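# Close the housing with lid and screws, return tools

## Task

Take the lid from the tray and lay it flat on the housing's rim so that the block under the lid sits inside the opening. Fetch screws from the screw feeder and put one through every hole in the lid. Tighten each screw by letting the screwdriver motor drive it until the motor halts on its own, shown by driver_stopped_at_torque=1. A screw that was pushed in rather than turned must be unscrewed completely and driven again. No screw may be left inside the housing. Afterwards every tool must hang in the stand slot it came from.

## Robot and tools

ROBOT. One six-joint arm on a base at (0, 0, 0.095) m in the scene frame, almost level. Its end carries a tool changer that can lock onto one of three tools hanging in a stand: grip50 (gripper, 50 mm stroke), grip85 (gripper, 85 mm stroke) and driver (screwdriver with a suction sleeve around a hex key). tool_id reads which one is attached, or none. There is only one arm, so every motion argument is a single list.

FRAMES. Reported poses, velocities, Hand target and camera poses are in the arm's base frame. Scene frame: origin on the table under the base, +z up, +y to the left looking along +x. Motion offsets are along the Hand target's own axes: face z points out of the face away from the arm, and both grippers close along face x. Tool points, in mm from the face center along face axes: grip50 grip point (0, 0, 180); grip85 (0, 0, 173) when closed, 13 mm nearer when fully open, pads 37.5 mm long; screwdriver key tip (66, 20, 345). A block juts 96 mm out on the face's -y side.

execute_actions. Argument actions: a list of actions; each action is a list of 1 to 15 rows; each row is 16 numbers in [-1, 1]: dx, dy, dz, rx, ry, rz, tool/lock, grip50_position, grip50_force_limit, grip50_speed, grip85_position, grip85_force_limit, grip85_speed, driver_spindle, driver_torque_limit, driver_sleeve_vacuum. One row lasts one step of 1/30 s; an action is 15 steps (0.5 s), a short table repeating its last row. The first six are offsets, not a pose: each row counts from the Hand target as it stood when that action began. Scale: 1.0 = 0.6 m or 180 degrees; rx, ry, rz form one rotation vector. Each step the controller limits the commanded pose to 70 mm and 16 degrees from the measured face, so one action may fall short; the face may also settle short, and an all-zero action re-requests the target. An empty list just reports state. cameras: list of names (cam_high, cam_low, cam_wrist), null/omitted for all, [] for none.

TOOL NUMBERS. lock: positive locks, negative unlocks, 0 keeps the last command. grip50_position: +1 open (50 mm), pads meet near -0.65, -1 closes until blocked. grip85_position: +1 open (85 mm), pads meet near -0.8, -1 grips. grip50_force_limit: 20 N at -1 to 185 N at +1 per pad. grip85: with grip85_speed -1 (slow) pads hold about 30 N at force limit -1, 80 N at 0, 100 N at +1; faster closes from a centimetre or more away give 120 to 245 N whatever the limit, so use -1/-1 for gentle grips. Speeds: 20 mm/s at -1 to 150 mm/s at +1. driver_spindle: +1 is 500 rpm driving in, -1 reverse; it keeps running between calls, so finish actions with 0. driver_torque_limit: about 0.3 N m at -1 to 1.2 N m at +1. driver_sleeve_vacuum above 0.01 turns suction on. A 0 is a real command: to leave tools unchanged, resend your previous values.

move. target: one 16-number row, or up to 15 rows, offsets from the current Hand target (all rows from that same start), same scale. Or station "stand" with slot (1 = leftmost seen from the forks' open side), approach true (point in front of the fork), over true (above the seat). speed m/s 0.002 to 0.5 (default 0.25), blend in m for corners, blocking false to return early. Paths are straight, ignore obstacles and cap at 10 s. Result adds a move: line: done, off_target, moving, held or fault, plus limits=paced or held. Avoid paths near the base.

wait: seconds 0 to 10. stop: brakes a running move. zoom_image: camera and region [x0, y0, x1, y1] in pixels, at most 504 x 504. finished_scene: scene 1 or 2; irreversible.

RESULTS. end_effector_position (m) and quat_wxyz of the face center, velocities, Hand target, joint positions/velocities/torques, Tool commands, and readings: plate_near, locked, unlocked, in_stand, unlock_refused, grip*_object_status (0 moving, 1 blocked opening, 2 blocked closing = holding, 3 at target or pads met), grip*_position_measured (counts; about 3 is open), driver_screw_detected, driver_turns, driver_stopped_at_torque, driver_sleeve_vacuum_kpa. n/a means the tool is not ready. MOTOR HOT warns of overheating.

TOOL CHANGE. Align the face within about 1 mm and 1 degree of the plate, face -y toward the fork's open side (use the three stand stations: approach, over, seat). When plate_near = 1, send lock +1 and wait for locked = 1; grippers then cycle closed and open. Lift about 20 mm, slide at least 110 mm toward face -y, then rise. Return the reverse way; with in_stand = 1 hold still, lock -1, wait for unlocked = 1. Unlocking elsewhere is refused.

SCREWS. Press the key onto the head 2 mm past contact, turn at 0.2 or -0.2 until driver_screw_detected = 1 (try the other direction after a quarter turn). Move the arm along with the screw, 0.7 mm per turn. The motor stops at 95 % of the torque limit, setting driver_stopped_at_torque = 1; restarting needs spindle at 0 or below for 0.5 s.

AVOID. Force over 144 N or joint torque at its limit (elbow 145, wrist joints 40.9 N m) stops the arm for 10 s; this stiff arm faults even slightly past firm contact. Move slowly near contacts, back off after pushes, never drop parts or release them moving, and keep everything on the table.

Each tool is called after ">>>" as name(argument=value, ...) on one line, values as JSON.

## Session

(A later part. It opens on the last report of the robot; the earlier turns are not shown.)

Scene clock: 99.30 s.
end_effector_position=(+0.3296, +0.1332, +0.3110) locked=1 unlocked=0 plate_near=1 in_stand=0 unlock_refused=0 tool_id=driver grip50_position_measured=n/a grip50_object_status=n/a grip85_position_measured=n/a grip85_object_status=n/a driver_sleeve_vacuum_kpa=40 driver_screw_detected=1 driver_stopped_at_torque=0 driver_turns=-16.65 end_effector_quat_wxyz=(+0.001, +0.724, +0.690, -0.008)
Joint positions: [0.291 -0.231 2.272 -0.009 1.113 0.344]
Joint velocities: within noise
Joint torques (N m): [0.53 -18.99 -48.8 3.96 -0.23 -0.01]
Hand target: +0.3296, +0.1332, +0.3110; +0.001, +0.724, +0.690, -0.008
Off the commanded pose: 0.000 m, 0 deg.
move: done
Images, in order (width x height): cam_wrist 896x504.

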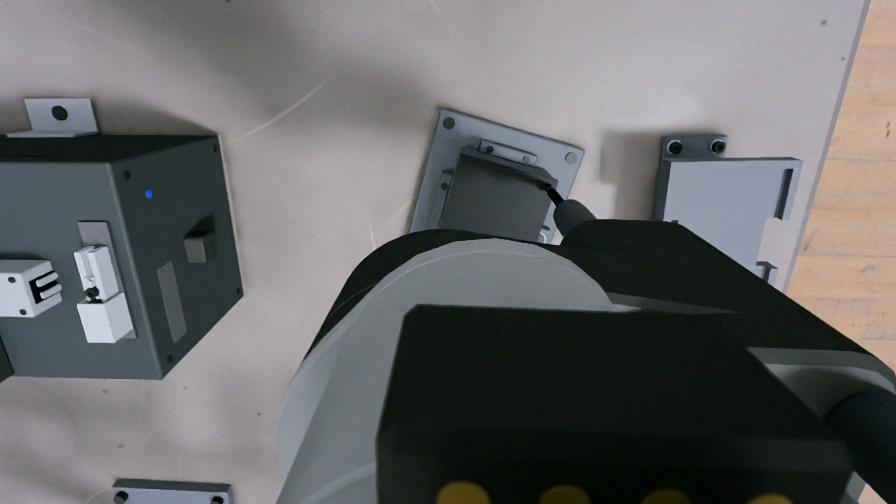

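>>> move(target=[0,0.0003,0.0108,0,0,0,0,1,-1,-1,1,-1,-1,0,0,1], speed=0.03, cameras=["cam_wrist"])

>>> zoom_image(camera="cam_wrist", region=[520, 160, 580, 220])

Scene clock: 100.23 s.
end_effector_position=(+0.3297, +0.1331, +0.3045) locked=1 unlocked=0 plate_near=1 in_stand=0 unlock_refused=0 tool_id=driver grip50_position_measured=n/a grip50_object_status=n/a grip85_position_measured=n/a grip85_object_status=n/a driver_sleeve_vacuum_kpa=40 driver_screw_detected=1 driver_stopped_at_torque=0 driver_turns=-16.65 end_effector_quat_wxyz=(+0.001, +0.724, +0.690, -0.008)
Joint positions: [0.291 -0.224 2.281 -0.009 1.098 0.344]
Joint velocities: within noise
Joint torques (N m): [0.43 -17.83 -46.77 3.68 -0.38 0.03]
Hand target: +0.3297, +0.1332, +0.3045; +0.001, +0.724, +0.690, -0.008
Off the commanded pose: 0.000 m, 0 deg.
move: done
Images, in order (width x height): cam_wrist 896x504.

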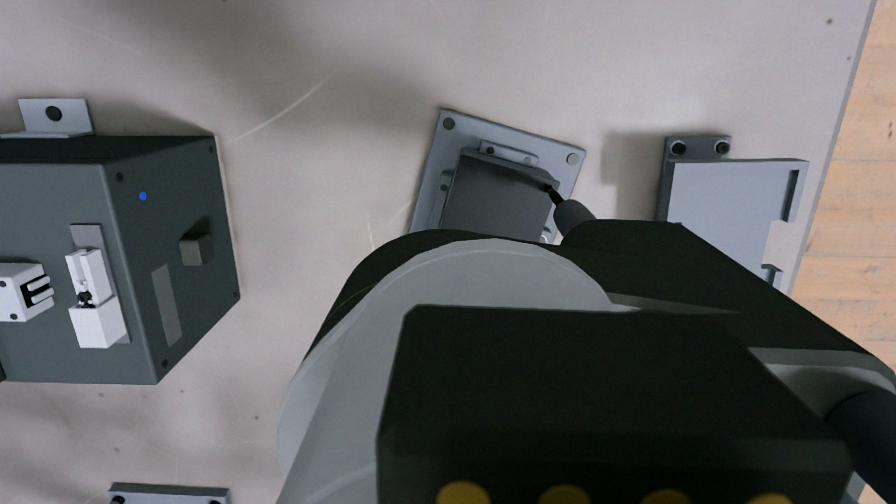

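Scaled by 8.400 from the camera's 896x504 image, which has a finer 1280x720 frame.

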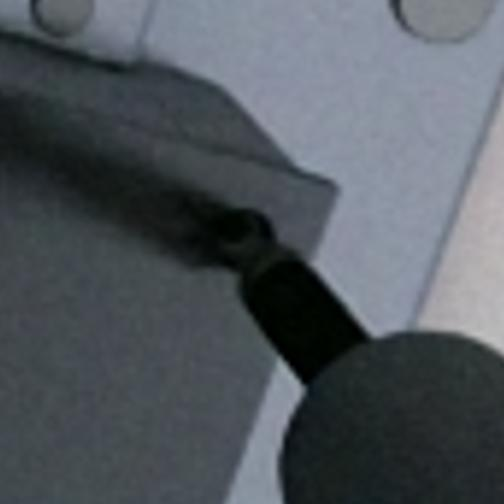

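>>> move(target=[0,0,-0.0242,0,0,0,0,1,-1,-1,1,-1,-1,0,0,1], speed=0.05, cameras=[])

>>> move(target=[0,0,0.01,0,0,0,0,1,-1,-1,1,-1,-1,0,0,1], speed=0.03, cameras=["cam_wrist"])

>>> zoom_image(camera="cam_wrist", region=[520, 160, 580, 220])

Scene clock: 101.87 s.
end_effector_position=(+0.3298, +0.1333, +0.3190) locked=1 unlocked=0 plate_near=1 in_stand=0 unlock_refused=0 tool_id=driver grip50_position_measured=n/a grip50_object_status=n/a grip85_position_measured=n/a grip85_object_status=n/a driver_sleeve_vacuum_kpa=40 driver_screw_detected=1 driver_stopped_at_torque=0 driver_turns=-16.65 end_effector_quat_wxyz=(+0.001, +0.724, +0.690, -0.008)
Joint positions: [0.291 -0.238 2.261 -0.009 1.131 0.344]
Joint velocities: within noise
Joint torques (N m): [0.63 -20.32 -51.42 4.33 -0.17 -0.05]
Hand target: +0.3298, +0.1333, +0.3190; +0.001, +0.724, +0.690, -0.008
Off the commanded pose: 0.000 m, 0 deg.
move: done
No camera images: "cameras" was empty.

Scene clock: 102.57 s.
end_effector_position=(+0.3298, +0.1333, +0.3131) locked=1 unlocked=0 plate_near=1 in_stand=0 unlock_refused=0 tool_id=driver grip50_position_measured=n/a grip50_object_status=n/a grip85_position_measured=n/a grip85_object_status=n/a driver_sleeve_vacuum_kpa=40 driver_screw_detected=1 driver_stopped_at_torque=0 driver_turns=-16.65 end_effector_quat_wxyz=(+0.001, +0.724, +0.690, -0.008)
Joint positions: [0.291 -0.232 2.269 -0.009 1.118 0.344]
Joint velocities: within noise
Joint torques (N m): [1.09 -18.64 -49.46 4.19 -0.3 -0.01]
Hand target: +0.3298, +0.1333, +0.3130; +0.001, +0.724, +0.690, -0.008
Off the commanded pose: 0.000 m, 0 deg.
move: done
Images, in order (width x height): cam_wrist 896x504.

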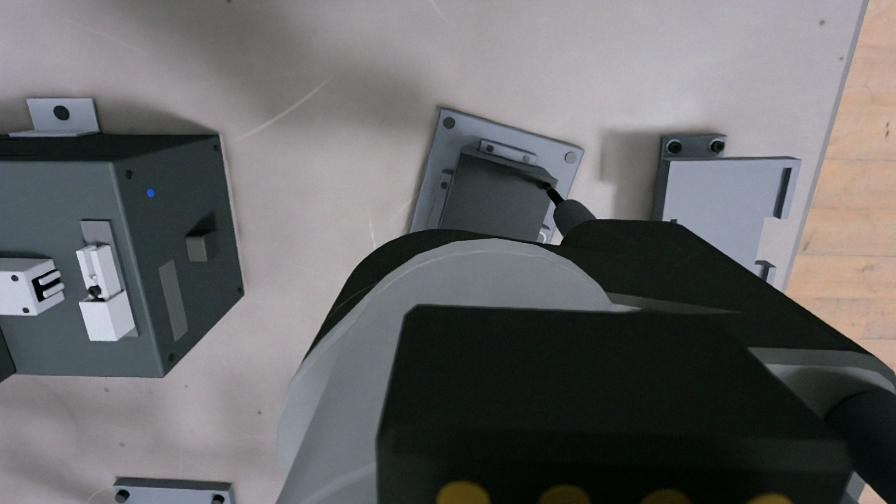

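Scaled by 8.400 from the camera's 896x504 image, which has a finer 1280x720 frame.

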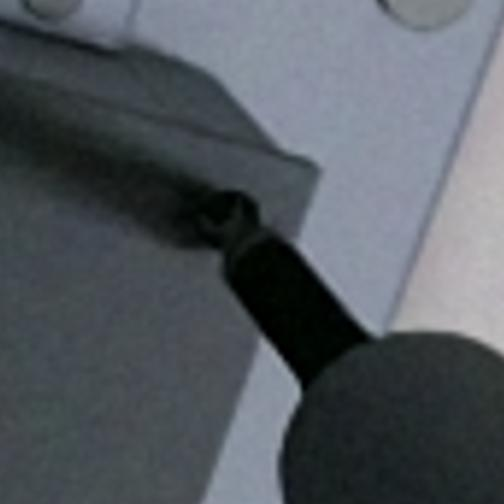

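>>> zoom_image(camera="cam_wrist", region=[532, 172, 562, 202])

>>> zoom_image(camera="cam_wrist", region=[400, 90, 620, 250])

Scaled by 16.800 from the camera's 896x504 image, which has a finer 1280x720 frame.

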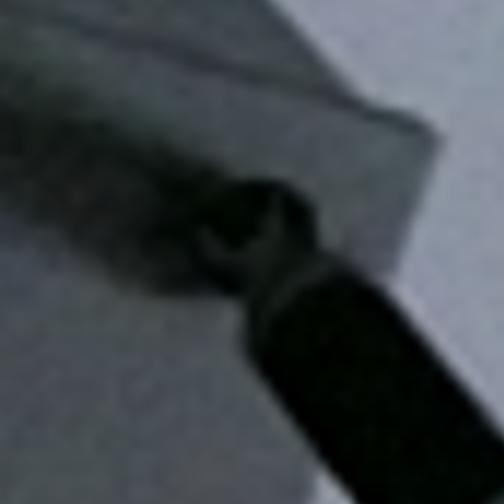

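Scaled by 2.291 from the camera's 896x504 image, which has a finer 1280x720 frame.

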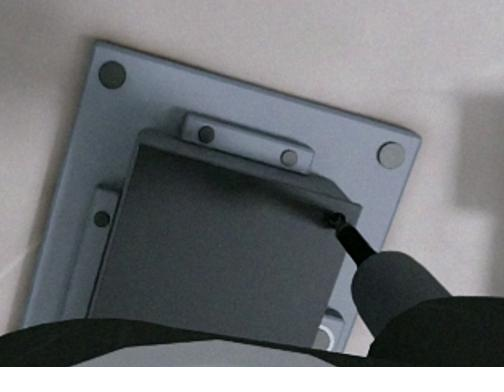

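>>> move(target=[0,0,-0.0282,0,0,0,0,1,-1,-1,1,-1,-1,0,0,1], speed=0.05, cameras=["cam_wrist"])

>>> zoom_image(camera="cam_wrist", region=[520, 160, 580, 220])

Scene clock: 105.20 s.
end_effector_position=(+0.3300, +0.1334, +0.3299) locked=1 unlocked=0 plate_near=1 in_stand=0 unlock_refused=0 tool_id=driver grip50_position_measured=n/a grip50_object_status=n/a grip85_position_measured=n/a grip85_object_status=n/a driver_sleeve_vacuum_kpa=40 driver_screw_detected=1 driver_stopped_at_torque=0 driver_turns=-16.65 end_effector_quat_wxyz=(+0.001, +0.724, +0.690, -0.008)
Joint positions: [0.292 -0.247 2.246 -0.009 1.156 0.344]
Joint velocities: within noise
Joint torques (N m): [0.36 -19.5 -52.11 4.41 -0.03 -0.02]
Hand target: +0.3300, +0.1335, +0.3300; +0.001, +0.724, +0.690, -0.008
Off the commanded pose: 0.000 m, 0 deg.
move: done
Images, in order (width x height): cam_wrist 896x504.

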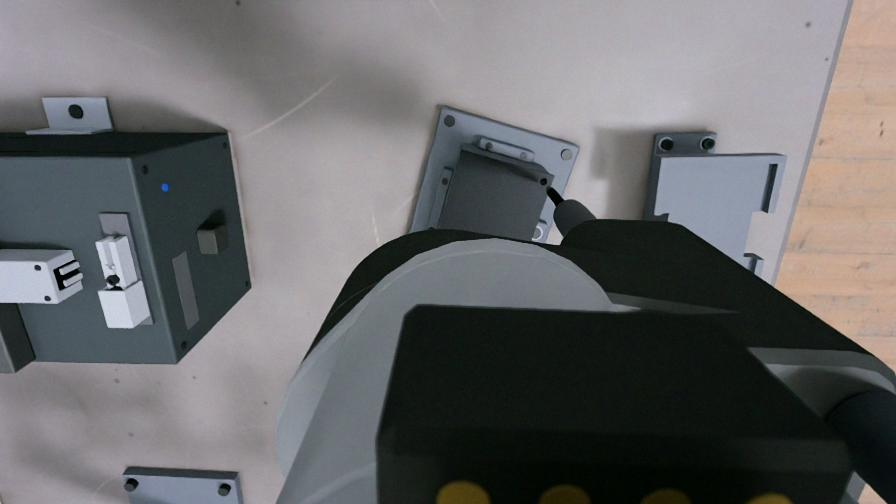

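Scaled by 8.400 from the camera's 896x504 image, which has a finer 1280x720 frame.

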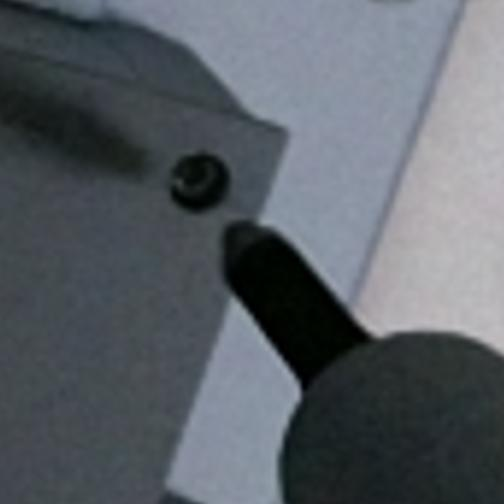

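>>> move(target=[-0.2,0,0,0,0,0,0,1,-1,-1,1,-1,-1,0,0,1], speed=0.2, cameras=["cam_wrist"])

>>> zoom_image(camera="cam_wrist", region=[660, 150, 720, 210])

Scene clock: 106.40 s.
end_effector_position=(+0.3240, +0.0136, +0.3314) locked=1 unlocked=0 plate_near=1 in_stand=0 unlock_refused=0 tool_id=driver grip50_position_measured=n/a grip50_object_status=n/a grip85_position_measured=n/a grip85_object_status=n/a driver_sleeve_vacuum_kpa=40 driver_screw_detected=1 driver_stopped_at_torque=0 driver_turns=-16.65 end_effector_quat_wxyz=(+0.001, +0.724, +0.690, -0.008)
Joint positions: [-0.057 -0.31 2.286 -0.013 1.176 -0.004]
Joint velocities: within noise
Joint torques (N m): [0.51 -13.18 -52.52 4.64 0.13 -0.03]
Hand target: +0.3242, +0.0136, +0.3314; +0.001, +0.724, +0.690, -0.008
Off the commanded pose: 0.000 m, 0 deg.
move: done
Images, in order (width x height): cam_wrist 896x504.

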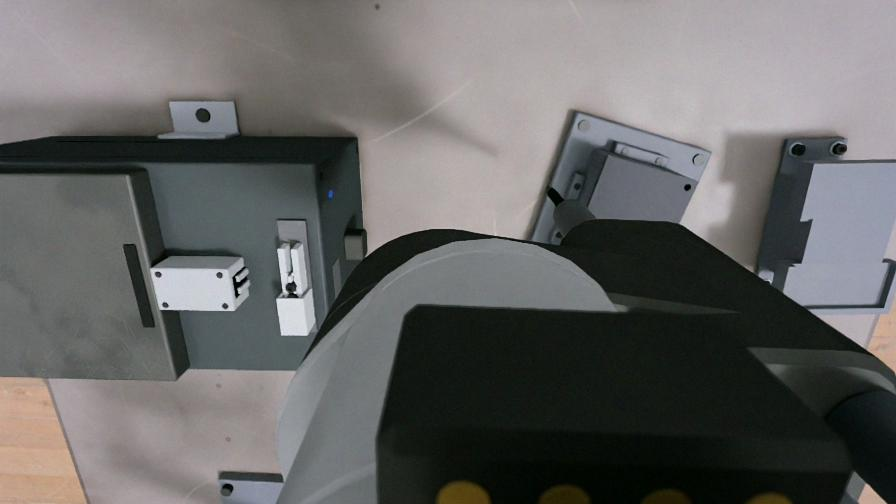

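Scaled by 8.400 from the camera's 896x504 image, which has a finer 1280x720 frame.

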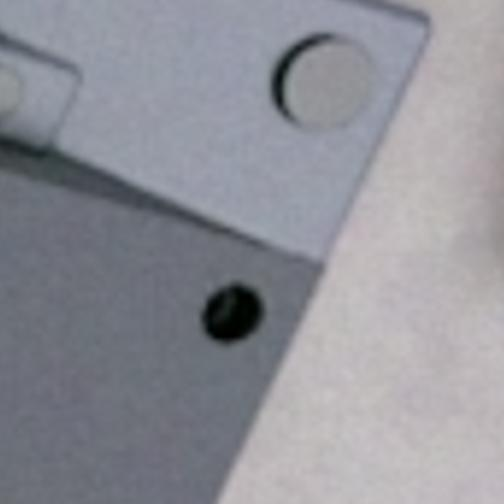

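>>> zoom_image(camera="cam_wrist", region=[260, 210, 340, 290])

>>> zoom_image(camera="cam_wrist", region=[520, 160, 580, 220])

Scaled by 6.300 from the camera's 896x504 image, which has a finer 1280x720 frame.

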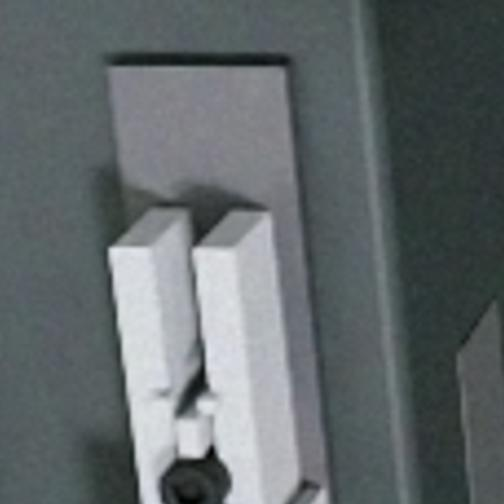

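Scaled by 8.400 from the camera's 896x504 image, which has a finer 1280x720 frame.

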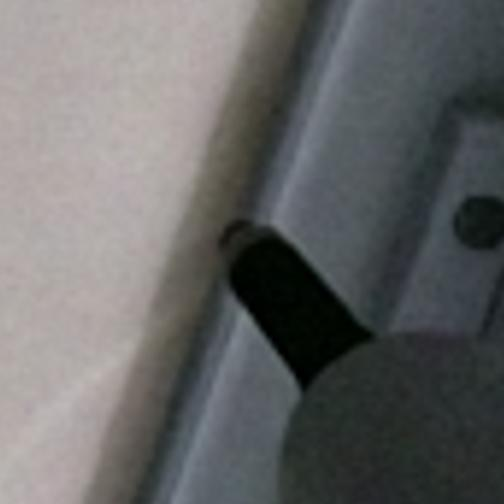

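>>> move(target=[0.19825,-0.0029,0.0165,0,0,0,0,1,-1,-1,1,-1,-1,0,0,1], speed=0.15, cameras=["cam_wrist"])

>>> zoom_image(camera="cam_wrist", region=[525, 165, 570, 210])

Scene clock: 108.53 s.
end_effector_position=(+0.3281, +0.1324, +0.3201) locked=1 unlocked=0 plate_near=1 in_stand=0 unlock_refused=0 tool_id=driver grip50_position_measured=n/a grip50_object_status=n/a grip85_position_measured=n/a grip85_object_status=n/a driver_sleeve_vacuum_kpa=40 driver_screw_detected=1 driver_stopped_at_torque=0 driver_turns=-16.65 end_effector_quat_wxyz=(+0.001, +0.724, +0.690, -0.008)
Joint positions: [0.29 -0.242 2.262 -0.009 1.135 0.343]
Joint velocities: within noise
Joint torques (N m): [0.29 -19.84 -51.48 4.34 -0.12 -0.02]
Hand target: +0.3281, +0.1324, +0.3201; +0.001, +0.724, +0.690, -0.008
Off the commanded pose: 0.000 m, 0 deg.
move: done
Images, in order (width x height): cam_wrist 896x504.

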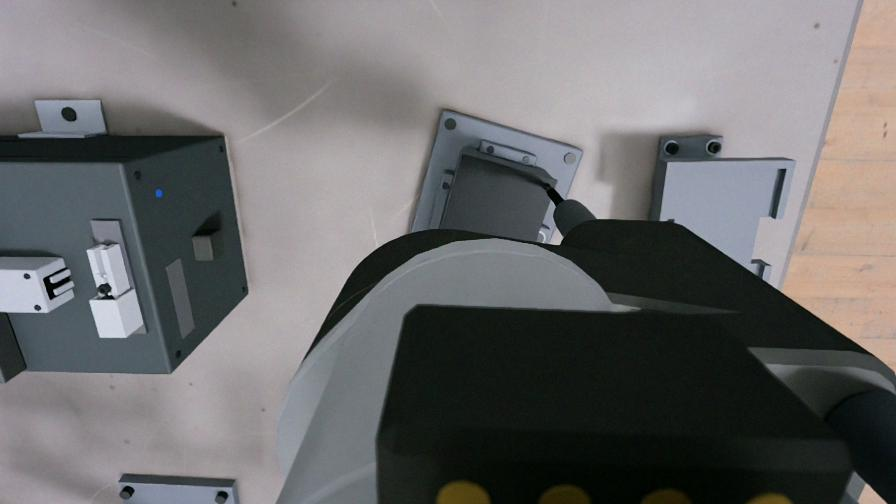

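Scaled by 11.200 from the camera's 896x504 image, which has a finer 1280x720 frame.

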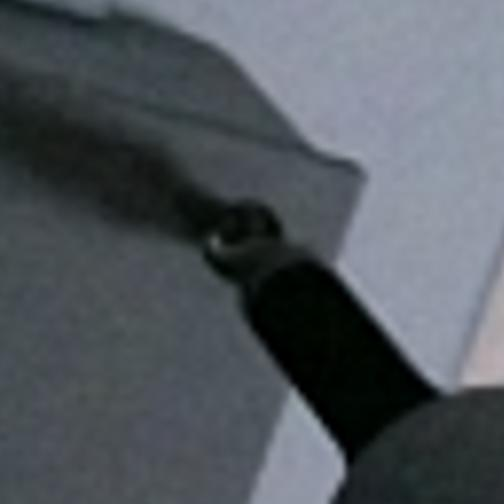

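>>> move(target=[0,0,0.0108,0,0,0,0,1,-1,-1,1,-1,-1,0,0,1], speed=0.03, cameras=["cam_wrist"])

>>> zoom_image(camera="cam_wrist", region=[525, 165, 570, 210])

Scene clock: 109.40 s.
end_effector_position=(+0.3280, +0.1323, +0.3136) locked=1 unlocked=0 plate_near=1 in_stand=0 unlock_refused=0 tool_id=driver grip50_position_measured=n/a grip50_object_status=n/a grip85_position_measured=n/a grip85_object_status=n/a driver_sleeve_vacuum_kpa=40 driver_screw_detected=1 driver_stopped_at_torque=0 driver_turns=-16.65 end_effector_quat_wxyz=(+0.001, +0.724, +0.690, -0.008)
Joint positions: [0.29 -0.236 2.271 -0.009 1.12 0.343]
Joint velocities: within noise
Joint torques (N m): [0.87 -20.02 -51.23 4.3 -0.12 0]
Hand target: +0.3280, +0.1323, +0.3136; +0.001, +0.724, +0.690, -0.008
Off the commanded pose: 0.000 m, 0 deg.
move: done
Images, in order (width x height): cam_wrist 896x504.

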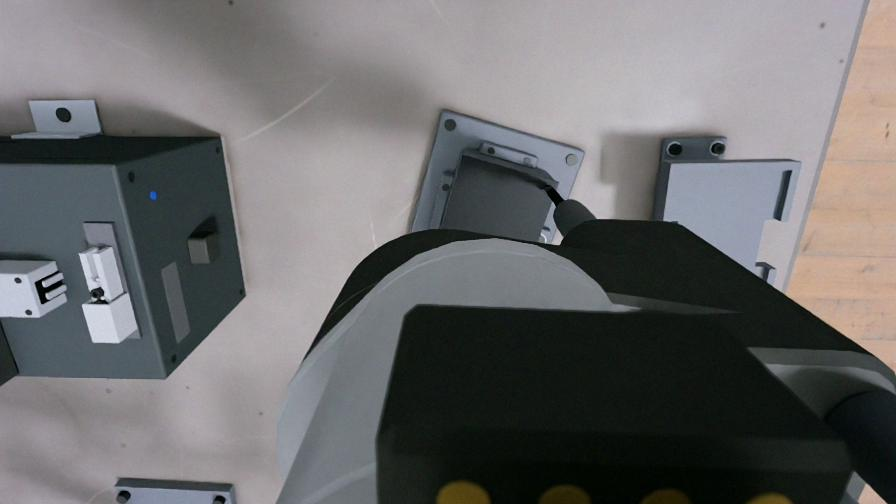

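Scaled by 11.200 from the camera's 896x504 image, which has a finer 1280x720 frame.

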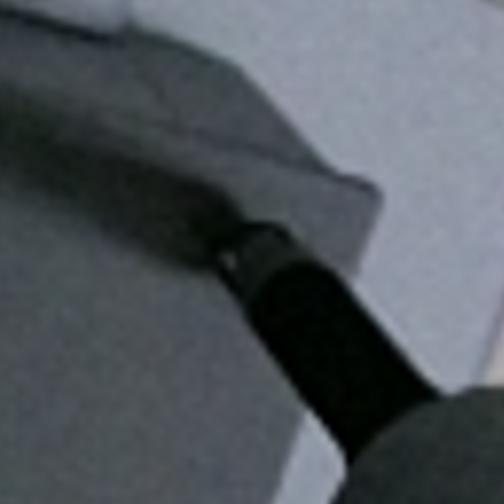

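>>> move(target=[-0.0008,0,0.0035,0,0,0,0,1,-1,-1,1,-1,-1,0,0,1], speed=0.02, cameras=["cam_wrist"])

>>> zoom_image(camera="cam_wrist", region=[525, 165, 570, 210])

Scene clock: 110.30 s.
end_effector_position=(+0.3280, +0.1318, +0.3115) locked=1 unlocked=0 plate_near=1 in_stand=0 unlock_refused=0 tool_id=driver grip50_position_measured=n/a grip50_object_status=n/a grip85_position_measured=n/a grip85_object_status=n/a driver_sleeve_vacuum_kpa=40 driver_screw_detected=1 driver_stopped_at_torque=0 driver_turns=-16.65 end_effector_quat_wxyz=(+0.001, +0.724, +0.690, -0.008)
Joint positions: [0.289 -0.235 2.274 -0.009 1.115 0.341]
Joint velocities: within noise
Joint torques (N m): [0.48 -19.97 -51.24 4.35 -0.13 -0.02]
Hand target: +0.3280, +0.1318, +0.3115; +0.001, +0.724, +0.690, -0.008
Off the commanded pose: 0.000 m, 0 deg.
move: done
Images, in order (width x height): cam_wrist 896x504.

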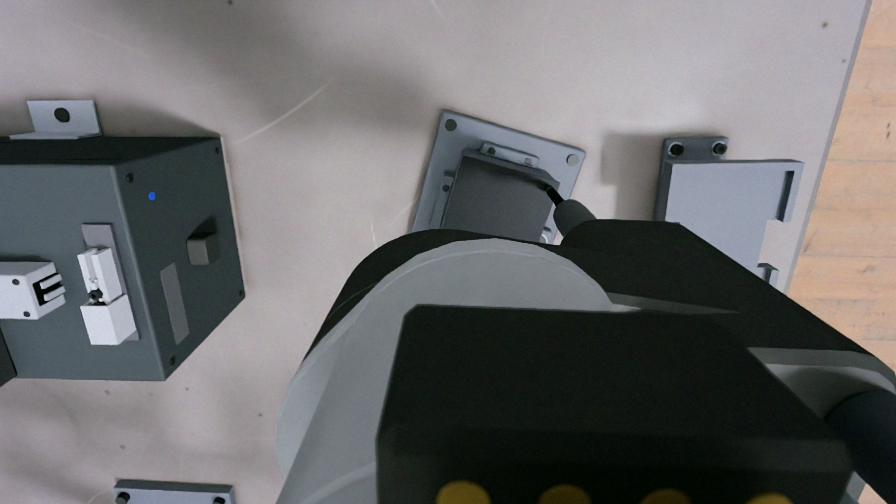

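Scaled by 11.200 from the camera's 896x504 image, which has a finer 1280x720 frame.

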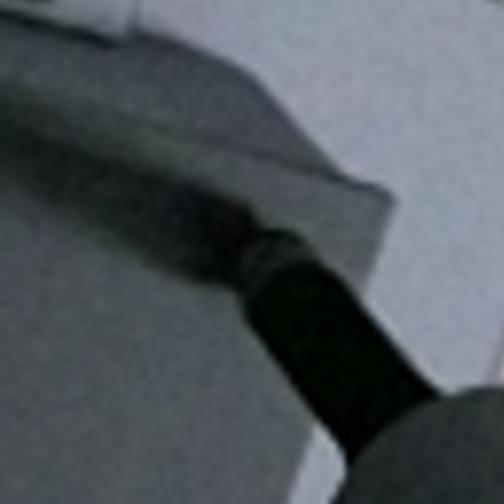

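>>> execute_actions(actions=[[[0.0004,0,0.0033,0,0,0,0,1,-1,-1,1,-1,-1,0,0,1]],[[0,0,0.0017,0,0,0,0,1,-1,-1,1,-1,-1,0,0,1]]], cameras=["cam_wrist"])

>>> zoom_image(camera="cam_wrist", region=[525, 165, 570, 210])

Scene clock: 111.63 s.
end_effector_position=(+0.3279, +0.1320, +0.3085) locked=1 unlocked=0 plate_near=1 in_stand=0 unlock_refused=0 tool_id=driver grip50_position_measured=n/a grip50_object_status=n/a grip85_position_measured=n/a grip85_object_status=n/a driver_sleeve_vacuum_kpa=39 driver_screw_detected=1 driver_stopped_at_torque=0 driver_turns=-16.65 end_effector_quat_wxyz=(+0.001, +0.724, +0.690, -0.008)
Joint positions: [0.289 -0.232 2.278 -0.009 1.108 0.342]
Joint velocities: within noise
Joint torques (N m): [1.22 -20.02 -51.14 4.3 -0.16 -0.04]
Hand target: +0.3279, +0.1320, +0.3085; +0.001, +0.724, +0.690, -0.008
Off the commanded pose: 0.000 m, 0 deg.
Step readings (end_effector_position):
0: (+0.3280, +0.1318, +0.3115)
1: (+0.3280, +0.1318, +0.3114)
2: (+0.3280, +0.1318, +0.3106)
4: (+0.3280, +0.1319, +0.3096)
8: (+0.3280, +0.1320, +0.3095)
15: (+0.3280, +0.1320, +0.3095)
16: (+0.3280, +0.1320, +0.3094)
17: (+0.3280, +0.1320, +0.3090)
19: (+0.3279, +0.1320, +0.3085)
23: (+0.3279, +0.1320, +0.3085)
30: (+0.3279, +0.1320, +0.3085)
Images, in order (width x height): cam_wrist 896x504.

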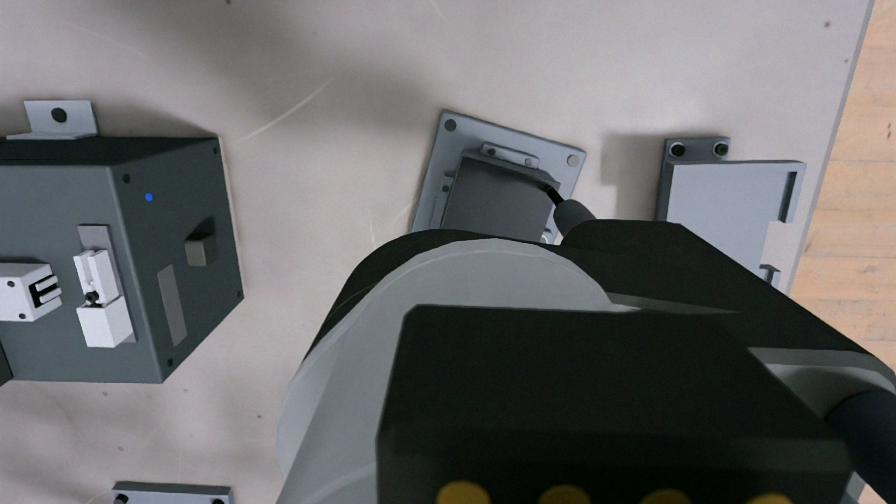

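Scaled by 11.200 from the camera's 896x504 image, which has a finer 1280x720 frame.

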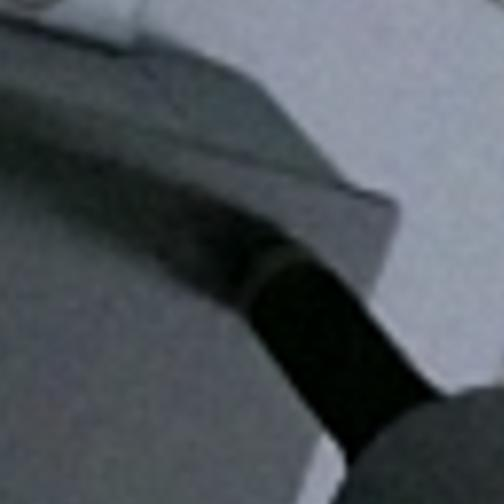

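>>> execute_actions(actions=[[[0,0,0.0017,0,0,0,0,1,-1,-1,1,-1,-1,0,0,1]],[[0,0,0.0008,0,0,0,0,1,-1,-1,1,-1,-1,0,0,1]]], cameras=[])

Scene clock: 112.97 s.
end_effector_position=(+0.3279, +0.1320, +0.3070) locked=1 unlocked=0 plate_near=1 in_stand=0 unlock_refused=0 tool_id=driver grip50_position_measured=n/a grip50_object_status=n/a grip85_position_measured=n/a grip85_object_status=n/a driver_sleeve_vacuum_kpa=39 driver_screw_detected=1 driver_stopped_at_torque=0 driver_turns=-16.65 end_effector_quat_wxyz=(+0.001, +0.724, +0.690, -0.008)
Joint positions: [0.289 -0.23 2.28 -0.009 1.105 0.342]
Joint velocities: within noise
Joint torques (N m): [0.18 -18.93 -49.47 4.01 -0.49 0.08]
Hand target: +0.3279, +0.1320, +0.3070; +0.001, +0.724, +0.690, -0.008
Off the commanded pose: 0.000 m, 0 deg.
Step readings (end_effector_position):
0: (+0.3279, +0.1320, +0.3085)
1: (+0.3279, +0.1320, +0.3085)
2: (+0.3280, +0.1320, +0.3081)
4: (+0.3279, +0.1320, +0.3076)
8: (+0.3279, +0.1320, +0.3075)
15: (+0.3279, +0.1320, +0.3075)
16: (+0.3279, +0.1320, +0.3075)
17: (+0.3279, +0.1320, +0.3073)
19: (+0.3279, +0.1320, +0.3070)
23: (+0.3279, +0.1320, +0.3070)
30: (+0.3279, +0.1320, +0.3070)
No camera images: "cameras" was empty.

>>> execute_actions(actions=[[[0,0,0.0004,0,0,0,0,1,-1,-1,1,-1,-1,0.1,0,1]],[[0,0,0.0004,0,0,0,0,1,-1,-1,1,-1,-1,0.1,0,1]],[[0,0,0.0005,0,0,0,0,1,-1,-1,1,-1,-1,0.1,0,1]]], cameras=[])

Scene clock: 114.77 s.
end_effector_position=(+0.3279, +0.1320, +0.3062) locked=1 unlocked=0 plate_near=1 in_stand=0 unlock_refused=0 tool_id=driver grip50_position_measured=n/a grip50_object_status=n/a grip85_position_measured=n/a grip85_object_status=n/a driver_sleeve_vacuum_kpa=40 driver_screw_detected=1 driver_stopped_at_torque=0 driver_turns=-15.24 end_effector_quat_wxyz=(+0.001, +0.724, +0.690, -0.008)
Joint positions: [0.289 -0.23 2.281 -0.009 1.103 0.342]
Joint velocities: within noise
Joint torques (N m): [0.41 -19.06 -49.43 4.01 -0.52 0.02]
Hand target: +0.3279, +0.1320, +0.3062; +0.001, +0.724, +0.690, -0.008
Off the commanded pose: 0.000 m, 0 deg.
Step readings (end_effector_position):
0: (+0.3279, +0.1320, +0.3070)
1: (+0.3279, +0.1320, +0.3070)
2: (+0.3279, +0.1320, +0.3069)
4: (+0.3279, +0.1320, +0.3068)
8: (+0.3279, +0.1320, +0.3068)
15: (+0.3279, +0.1320, +0.3068)
16: (+0.3279, +0.1320, +0.3068)
17: (+0.3279, +0.1320, +0.3067)
19: (+0.3279, +0.1320, +0.3066)
23: (+0.3279, +0.1320, +0.3065)
30: (+0.3279, +0.1320, +0.3065)
31: (+0.3279, +0.1320, +0.3065)
32: (+0.3279, +0.1320, +0.3064)
34: (+0.3279, +0.1320, +0.3062)
38: (+0.3279, +0.1320, +0.3062)
45: (+0.3279, +0.1320, +0.3062)
No camera images: "cameras" was empty.

>>> execute_actions(actions=[[[0,0,0.0008,0,0,0,0,1,-1,-1,1,-1,-1,0.2,0,1]],[[0,0,0.00095,0,0,0,0,1,-1,-1,1,-1,-1,0.2,0,1]],[[0,0,0.00095,0,0,0,0,1,-1,-1,1,-1,-1,0.2,0,1]]], cameras=[])

Scene clock: 116.60 s.
end_effector_position=(+0.3279, +0.1319, +0.3046) locked=1 unlocked=0 plate_near=1 in_stand=0 unlock_refused=0 tool_id=driver grip50_position_measured=n/a grip50_object_status=n/a grip85_position_measured=n/a grip85_object_status=n/a driver_sleeve_vacuum_kpa=40 driver_screw_detected=1 driver_stopped_at_torque=0 driver_turns=-12.31 end_effector_quat_wxyz=(+0.001, +0.724, +0.690, -0.008)
Joint positions: [0.289 -0.228 2.283 -0.009 1.1 0.342]
Joint velocities: within noise
Joint torques (N m): [0.39 -19.36 -49.22 4 -0.51 0.02]
Hand target: +0.3279, +0.1319, +0.3046; +0.001, +0.724, +0.690, -0.008
Off the commanded pose: 0.000 m, 0 deg.
Step readings (end_effector_position):
0: (+0.3279, +0.1320, +0.3062)
1: (+0.3279, +0.1320, +0.3062)
2: (+0.3279, +0.1320, +0.3060)
4: (+0.3279, +0.1320, +0.3058)
8: (+0.3279, +0.1320, +0.3058)
15: (+0.3279, +0.1320, +0.3058)
16: (+0.3279, +0.1320, +0.3057)
17: (+0.3279, +0.1320, +0.3054)
19: (+0.3279, +0.1320, +0.3052)
23: (+0.3279, +0.1320, +0.3052)
30: (+0.3279, +0.1320, +0.3052)
31: (+0.3279, +0.1320, +0.3052)
32: (+0.3279, +0.1320, +0.3049)
34: (+0.3279, +0.1319, +0.3046)
38: (+0.3279, +0.1319, +0.3046)
45: (+0.3279, +0.1319, +0.3046)
No camera images: "cameras" was empty.

>>> execute_actions(actions=[[[0,0,0.0012,0,0,0,0,1,-1,-1,1,-1,-1,0.2,0,1]],[[0,0,0.001,0,0,0,0,1,-1,-1,1,-1,-1,0.2,0,1]]], cameras=[])

>>> execute_actions(actions=[[[0,0,0.0006,0,0,0,0,1,-1,-1,1,-1,-1,0.2,0,1]]], cameras=[])

Scene clock: 117.93 s.
end_effector_position=(+0.3279, +0.1319, +0.3033) locked=1 unlocked=0 plate_near=1 in_stand=0 unlock_refused=0 tool_id=driver grip50_position_measured=n/a grip50_object_status=n/a grip85_position_measured=n/a grip85_object_status=n/a driver_sleeve_vacuum_kpa=40 driver_screw_detected=1 driver_stopped_at_torque=0 driver_turns=-10.08 end_effector_quat_wxyz=(+0.001, +0.724, +0.690, -0.008)
Joint positions: [0.289 -0.227 2.285 -0.009 1.096 0.342]
Joint velocities: within noise
Joint torques (N m): [0.56 -19.3 -49.3 4.07 -0.52 0.03]
Hand target: +0.3279, +0.1319, +0.3033; +0.001, +0.724, +0.690, -0.008
Off the commanded pose: 0.000 m, 0 deg.
Step readings (end_effector_position):
0: (+0.3279, +0.1319, +0.3046)
1: (+0.3279, +0.1319, +0.3046)
2: (+0.3279, +0.1319, +0.3043)
4: (+0.3279, +0.1319, +0.3039)
8: (+0.3279, +0.1319, +0.3039)
15: (+0.3279, +0.1319, +0.3039)
16: (+0.3279, +0.1319, +0.3038)
17: (+0.3279, +0.1319, +0.3036)
19: (+0.3279, +0.1319, +0.3033)
23: (+0.3279, +0.1319, +0.3033)
30: (+0.3279, +0.1319, +0.3033)
No camera images: "cameras" was empty.

Scene clock: 118.63 s.
end_effector_position=(+0.3279, +0.1319, +0.3029) locked=1 unlocked=0 plate_near=1 in_stand=0 unlock_refused=0 tool_id=driver grip50_position_measured=n/a grip50_object_status=n/a grip85_position_measured=n/a grip85_object_status=n/a driver_sleeve_vacuum_kpa=40 driver_screw_detected=1 driver_stopped_at_torque=1 driver_turns=-9.59 end_effector_quat_wxyz=(+0.001, +0.724, +0.690, -0.008)
Joint positions: [0.289 -0.227 2.286 -0.009 1.096 0.342]
Joint velocities: within noise
Joint torques (N m): [0.56 -19.47 -49.34 4.14 -0.5 0.05]
Hand target: +0.3279, +0.1319, +0.3029; +0.001, +0.724, +0.690, -0.008
Off the commanded pose: 0.000 m, 0 deg.
Step readings (end_effector_position):
0: (+0.3279, +0.1319, +0.3033)
1: (+0.3279, +0.1319, +0.3033)
2: (+0.3279, +0.1319, +0.3031)
4: (+0.3279, +0.1319, +0.3030)
8: (+0.3279, +0.1319, +0.3029)
15: (+0.3279, +0.1319, +0.3029)
No camera images: "cameras" was empty.

>>> execute_actions(actions=[[[0,0,0,0,0,0,0,1,-1,-1,1,-1,-1,0,0,0]]], cameras=[])

>>> move(target=[0,0,-0.02,0,0,0,0,1,-1,-1,1,-1,-1,0,0,0], speed=0.03, cameras=["cam_wrist"])

>>> zoom_image(camera="cam_wrist", region=[520, 160, 580, 220])

Scene clock: 119.43 s.
end_effector_position=(+0.3279, +0.1319, +0.3029) locked=1 unlocked=0 plate_near=1 in_stand=0 unlock_refused=0 tool_id=driver grip50_position_measured=n/a grip50_object_status=n/a grip85_position_measured=n/a grip85_object_status=n/a driver_sleeve_vacuum_kpa=0 driver_screw_detected=0 driver_stopped_at_torque=1 driver_turns=-9.59 end_effector_quat_wxyz=(+0.001, +0.724, +0.690, -0.008)
Joint positions: [0.289 -0.227 2.286 -0.009 1.096 0.342]
Joint velocities: within noise
Joint torques (N m): [0.71 -19.17 -49.4 4.15 -0.48 0.04]
Hand target: +0.3279, +0.1319, +0.3029; +0.001, +0.724, +0.690, -0.008
Off the commanded pose: 0.000 m, 0 deg.
Step readings (end_effector_position):
0: (+0.3279, +0.1319, +0.3029)
1: (+0.3279, +0.1319, +0.3029)
2: (+0.3279, +0.1319, +0.3029)
4: (+0.3279, +0.1319, +0.3029)
8: (+0.3279, +0.1319, +0.3029)
15: (+0.3279, +0.1319, +0.3029)
No camera images: "cameras" was empty.

Scene clock: 120.17 s.
end_effector_position=(+0.3280, +0.1321, +0.3149) locked=1 unlocked=0 plate_near=1 in_stand=0 unlock_refused=0 tool_id=driver grip50_position_measured=n/a grip50_object_status=n/a grip85_position_measured=n/a grip85_object_status=n/a driver_sleeve_vacuum_kpa=0 driver_screw_detected=0 driver_stopped_at_torque=1 driver_turns=-9.59 end_effector_quat_wxyz=(+0.001, +0.724, +0.690, -0.008)
Joint positions: [0.29 -0.238 2.27 -0.009 1.123 0.342]
Joint velocities: within noise
Joint torques (N m): [1.4 -20.31 -51.43 4.34 -0.24 -0.01]
Hand target: +0.3280, +0.1321, +0.3149; +0.001, +0.724, +0.690, -0.008
Off the commanded pose: 0.000 m, 0 deg.
move: done
Images, in order (width x height): cam_wrist 896x504.

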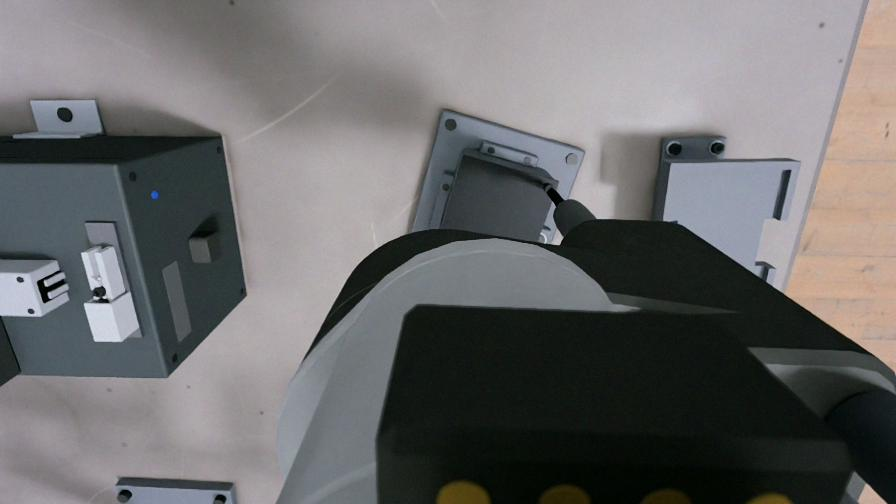

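Scaled by 8.400 from the camera's 896x504 image, which has a finer 1280x720 frame.

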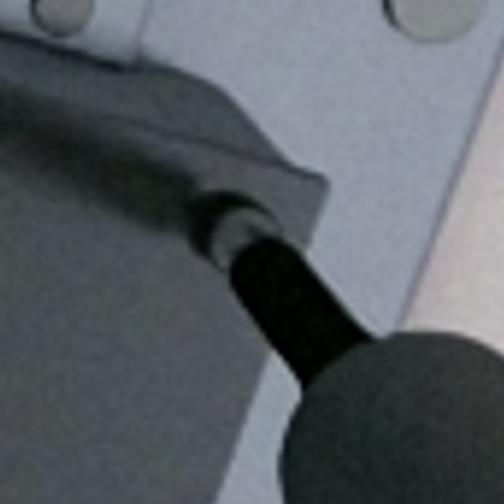

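>>> move(target=[[0,0,-0.2246,0,0,0,0,1,-1,-1,1,-1,-1,0,0,0],[-0.5,0.089,-0.2246,0,0,0,0,1,-1,-1,1,-1,-1,0,0,0]], speed=[0.2,0.25], blend=[0.03,0], cameras=["cam_wrist"])

>>> zoom_image(camera="cam_wrist", region=[500, 140, 600, 240])

>>> zoom_image(camera="cam_wrist", region=[640, 40, 860, 260])

Scene clock: 122.73 s.
end_effector_position=(+0.3682, -0.1685, +0.4529) locked=1 unlocked=0 plate_near=1 in_stand=0 unlock_refused=0 tool_id=driver grip50_position_measured=n/a grip50_object_status=n/a grip85_position_measured=n/a grip85_object_status=n/a driver_sleeve_vacuum_kpa=0 driver_screw_detected=0 driver_stopped_at_torque=1 driver_turns=-9.59 end_effector_quat_wxyz=(+0.001, +0.724, +0.690, -0.008)
Joint positions: [-0.507 -0.234 2.005 -0.016 1.373 -0.456]
Joint velocities: within noise
Joint torques (N m): [1.32 -25.72 -55.62 4.91 0.42 0]
Hand target: +0.3682, -0.1686, +0.4528; +0.001, +0.724, +0.690, -0.008
Off the commanded pose: 0.000 m, 0 deg.
move: done
Images, in order (width x height): cam_wrist 896x504.

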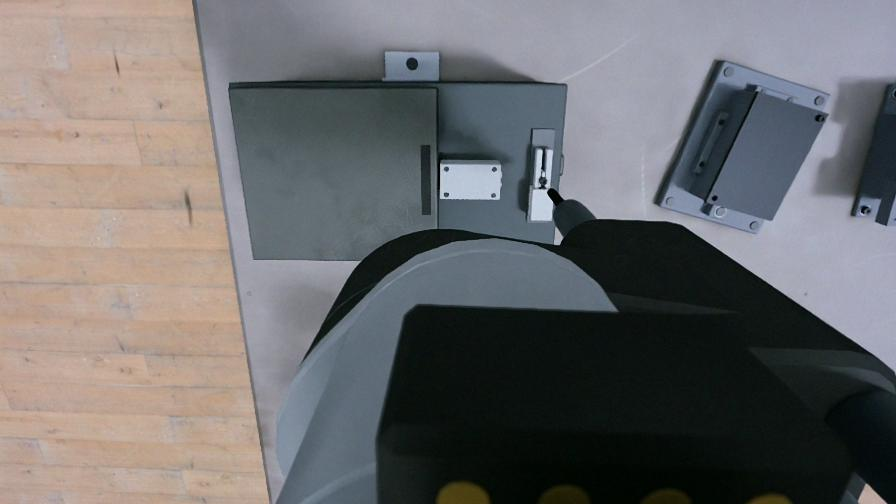

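Scaled by 5.040 from the camera's 896x504 image, which has a finer 1280x720 frame.

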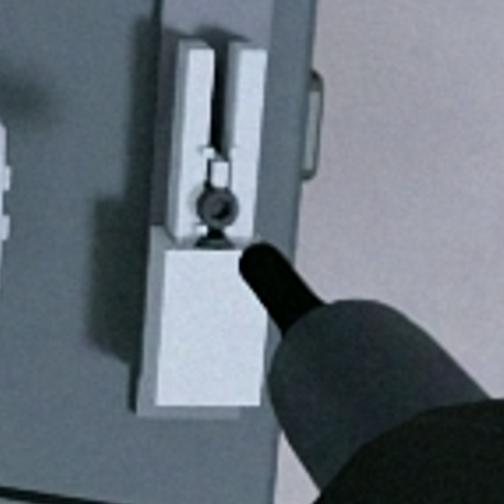

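Scaled by 2.291 from the camera's 896x504 image, which has a finer 1280x720 frame.

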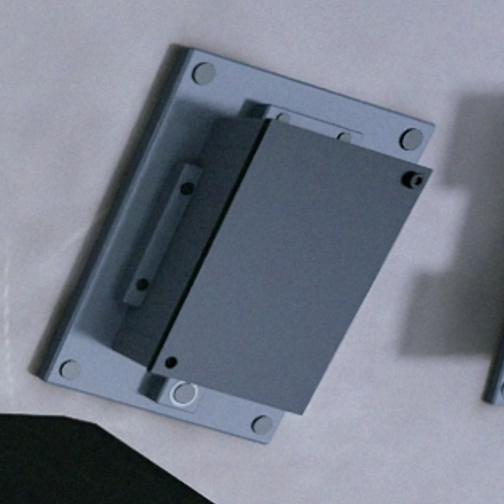

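>>> move(target=[0.0004,0.0001,0.0598,0,0,0,0,1,-1,-1,1,-1,-1,0,0,1], speed=0.06, cameras=["cam_wrist"])

>>> zoom_image(camera="cam_wrist", region=[520, 150, 580, 210])

Scene clock: 123.77 s.
end_effector_position=(+0.3679, -0.1687, +0.4170) locked=1 unlocked=0 plate_near=1 in_stand=0 unlock_refused=0 tool_id=driver grip50_position_measured=n/a grip50_object_status=n/a grip85_position_measured=n/a grip85_object_status=n/a driver_sleeve_vacuum_kpa=14 driver_screw_detected=0 driver_stopped_at_torque=1 driver_turns=-9.59 end_effector_quat_wxyz=(+0.001, +0.724, +0.690, -0.008)
Joint positions: [-0.508 -0.219 2.06 -0.016 1.304 -0.456]
Joint velocities: within noise
Joint torques (N m): [1.14 -26.6 -54.49 4.81 0.45 0]
Hand target: +0.3679, -0.1687, +0.4170; +0.001, +0.724, +0.690, -0.008
Off the commanded pose: 0.000 m, 0 deg.
move: done
Images, in order (width x height): cam_wrist 896x504.

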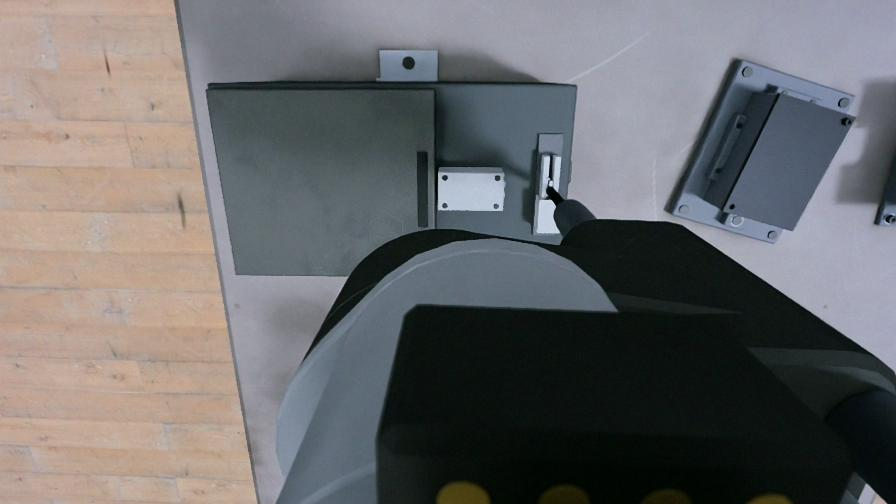

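Scaled by 8.400 from the camera's 896x504 image, which has a finer 1280x720 frame.

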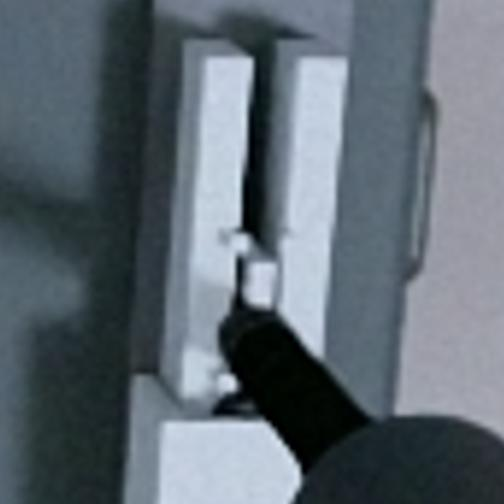

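>>> execute_actions(actions=[[[0,0,0.0042,0,0,0,0,1,-1,-1,1,-1,-1,-0.1,0,1]],[[0,0,0.0042,0,0,0,0,1,-1,-1,1,-1,-1,-0.1,0,1]],[[0,0,0.0017,0,0,0,0,1,-1,-1,1,-1,-1,-0.1,0,1]]], cameras=[])

Scene clock: 125.57 s.
end_effector_position=(+0.3679, -0.1688, +0.4109) locked=1 unlocked=0 plate_near=1 in_stand=0 unlock_refused=0 tool_id=driver grip50_position_measured=n/a grip50_object_status=n/a grip85_position_measured=n/a grip85_object_status=n/a driver_sleeve_vacuum_kpa=14 driver_screw_detected=0 driver_stopped_at_torque=1 driver_turns=-11.00 end_effector_quat_wxyz=(+0.001, +0.724, +0.690, -0.008)
Joint positions: [-0.508 -0.216 2.069 -0.016 1.292 -0.455]
Joint velocities: within noise
Joint torques (N m): [1.02 -24.34 -51.28 4.31 0.47 0.02]
Hand target: +0.3679, -0.1688, +0.4109; +0.001, +0.724, +0.690, -0.008
Off the commanded pose: 0.000 m, 0 deg.
Step readings (end_effector_position):
0: (+0.3679, -0.1687, +0.4170)
1: (+0.3679, -0.1687, +0.4169)
2: (+0.3680, -0.1688, +0.4159)
4: (+0.3679, -0.1688, +0.4145)
8: (+0.3679, -0.1688, +0.4145)
15: (+0.3679, -0.1688, +0.4144)
16: (+0.3679, -0.1688, +0.4143)
17: (+0.3679, -0.1688, +0.4134)
19: (+0.3679, -0.1688, +0.4120)
23: (+0.3679, -0.1688, +0.4119)
30: (+0.3679, -0.1688, +0.4119)
31: (+0.3679, -0.1688, +0.4119)
32: (+0.3679, -0.1688, +0.4115)
34: (+0.3679, -0.1688, +0.4109)
38: (+0.3679, -0.1688, +0.4109)
45: (+0.3679, -0.1688, +0.4109)
No camera images: "cameras" was empty.

>>> execute_actions(actions=[[[0.0003,0,0.0003,0,0,0,0,1,-1,-1,1,-1,-1,-0.1,0,1]],[[0,0.0003,0,0,0,0,0,1,-1,-1,1,-1,-1,-0.1,0,1]]], cameras=[])

Scene clock: 126.87 s.
end_effector_position=(+0.3680, -0.1686, +0.4107) locked=1 unlocked=0 plate_near=1 in_stand=0 unlock_refused=0 tool_id=driver grip50_position_measured=n/a grip50_object_status=n/a grip85_position_measured=n/a grip85_object_status=n/a driver_sleeve_vacuum_kpa=14 driver_screw_detected=0 driver_stopped_at_torque=1 driver_turns=-12.08 end_effector_quat_wxyz=(+0.001, +0.724, +0.690, -0.008)
Joint positions: [-0.508 -0.216 2.069 -0.016 1.291 -0.455]
Joint velocities: within noise
Joint torques (N m): [1.13 -24.34 -51.2 4.47 0.35 0.01]
Hand target: +0.3680, -0.1686, +0.4107; +0.001, +0.724, +0.690, -0.008
Off the commanded pose: 0.000 m, 0 deg.
Step readings (end_effector_position):
0: (+0.3679, -0.1688, +0.4109)
1: (+0.3679, -0.1688, +0.4109)
2: (+0.3678, -0.1688, +0.4108)
4: (+0.3678, -0.1687, +0.4107)
8: (+0.3678, -0.1687, +0.4107)
15: (+0.3679, -0.1686, +0.4107)
16: (+0.3679, -0.1686, +0.4107)
17: (+0.3679, -0.1686, +0.4107)
19: (+0.3680, -0.1686, +0.4106)
23: (+0.3680, -0.1686, +0.4106)
30: (+0.3680, -0.1686, +0.4107)
No camera images: "cameras" was empty.

>>> execute_actions(actions=[[[0,0,0,0,0,0,0,1,-1,-1,1,-1,-1,0.1,0,1]],[[0,-0.0003,0.0003,0,0,0,0,1,-1,-1,1,-1,-1,0.1,0,1]]], cameras=[])

>>> execute_actions(actions=[[[0.0003,0,0,0,0,0,0,1,-1,-1,1,-1,-1,-0.1,0,1]],[[0,0.0005,0,0,0,0,0,1,-1,-1,1,-1,-1,-0.1,0,1]]], cameras=[])

Scene clock: 128.23 s.
end_effector_position=(+0.3679, -0.1686, +0.4105) locked=1 unlocked=0 plate_near=1 in_stand=0 unlock_refused=0 tool_id=driver grip50_position_measured=n/a grip50_object_status=n/a grip85_position_measured=n/a grip85_object_status=n/a driver_sleeve_vacuum_kpa=40 driver_screw_detected=1 driver_stopped_at_torque=0 driver_turns=-11.25 end_effector_quat_wxyz=(+0.001, +0.724, +0.690, -0.008)
Joint positions: [-0.508 -0.216 2.07 -0.016 1.291 -0.455]
Joint velocities: within noise
Joint torques (N m): [0.53 -24.85 -51.6 4.27 0.49 -0.06]
Hand target: +0.3679, -0.1686, +0.4105; +0.001, +0.724, +0.690, -0.008
Off the commanded pose: 0.000 m, 0 deg.
Step readings (end_effector_position):
0: (+0.3680, -0.1686, +0.4107)
1: (+0.3680, -0.1686, +0.4107)
2: (+0.3680, -0.1686, +0.4107)
4: (+0.3680, -0.1686, +0.4107)
8: (+0.3680, -0.1686, +0.4107)
15: (+0.3680, -0.1686, +0.4107)
16: (+0.3681, -0.1686, +0.4107)
17: (+0.3681, -0.1687, +0.4107)
19: (+0.3681, -0.1687, +0.4107)
23: (+0.3680, -0.1686, +0.4105)
30: (+0.3679, -0.1686, +0.4105)
No camera images: "cameras" was empty.

Scene clock: 129.43 s.
end_effector_position=(+0.3682, -0.1685, +0.4105) locked=1 unlocked=0 plate_near=1 in_stand=0 unlock_refused=0 tool_id=driver grip50_position_measured=n/a grip50_object_status=n/a grip85_position_measured=n/a grip85_object_status=n/a driver_sleeve_vacuum_kpa=40 driver_screw_detected=1 driver_stopped_at_torque=0 driver_turns=-12.22 end_effector_quat_wxyz=(+0.001, +0.724, +0.690, -0.008)
Joint positions: [-0.507 -0.215 2.069 -0.016 1.291 -0.454]
Joint velocities: within noise
Joint torques (N m): [1.15 -24.92 -51.63 4.39 0.35 -0.02]
Hand target: +0.3682, -0.1685, +0.4105; +0.001, +0.724, +0.690, -0.008
Off the commanded pose: 0.000 m, 0 deg.
Step readings (end_effector_position):
0: (+0.3679, -0.1686, +0.4105)
1: (+0.3679, -0.1686, +0.4105)
2: (+0.3679, -0.1686, +0.4105)
4: (+0.3678, -0.1686, +0.4105)
8: (+0.3678, -0.1685, +0.4105)
15: (+0.3679, -0.1685, +0.4105)
16: (+0.3679, -0.1685, +0.4105)
17: (+0.3679, -0.1684, +0.4105)
19: (+0.3680, -0.1684, +0.4105)
23: (+0.3681, -0.1684, +0.4105)
30: (+0.3682, -0.1685, +0.4105)
No camera images: "cameras" was empty.


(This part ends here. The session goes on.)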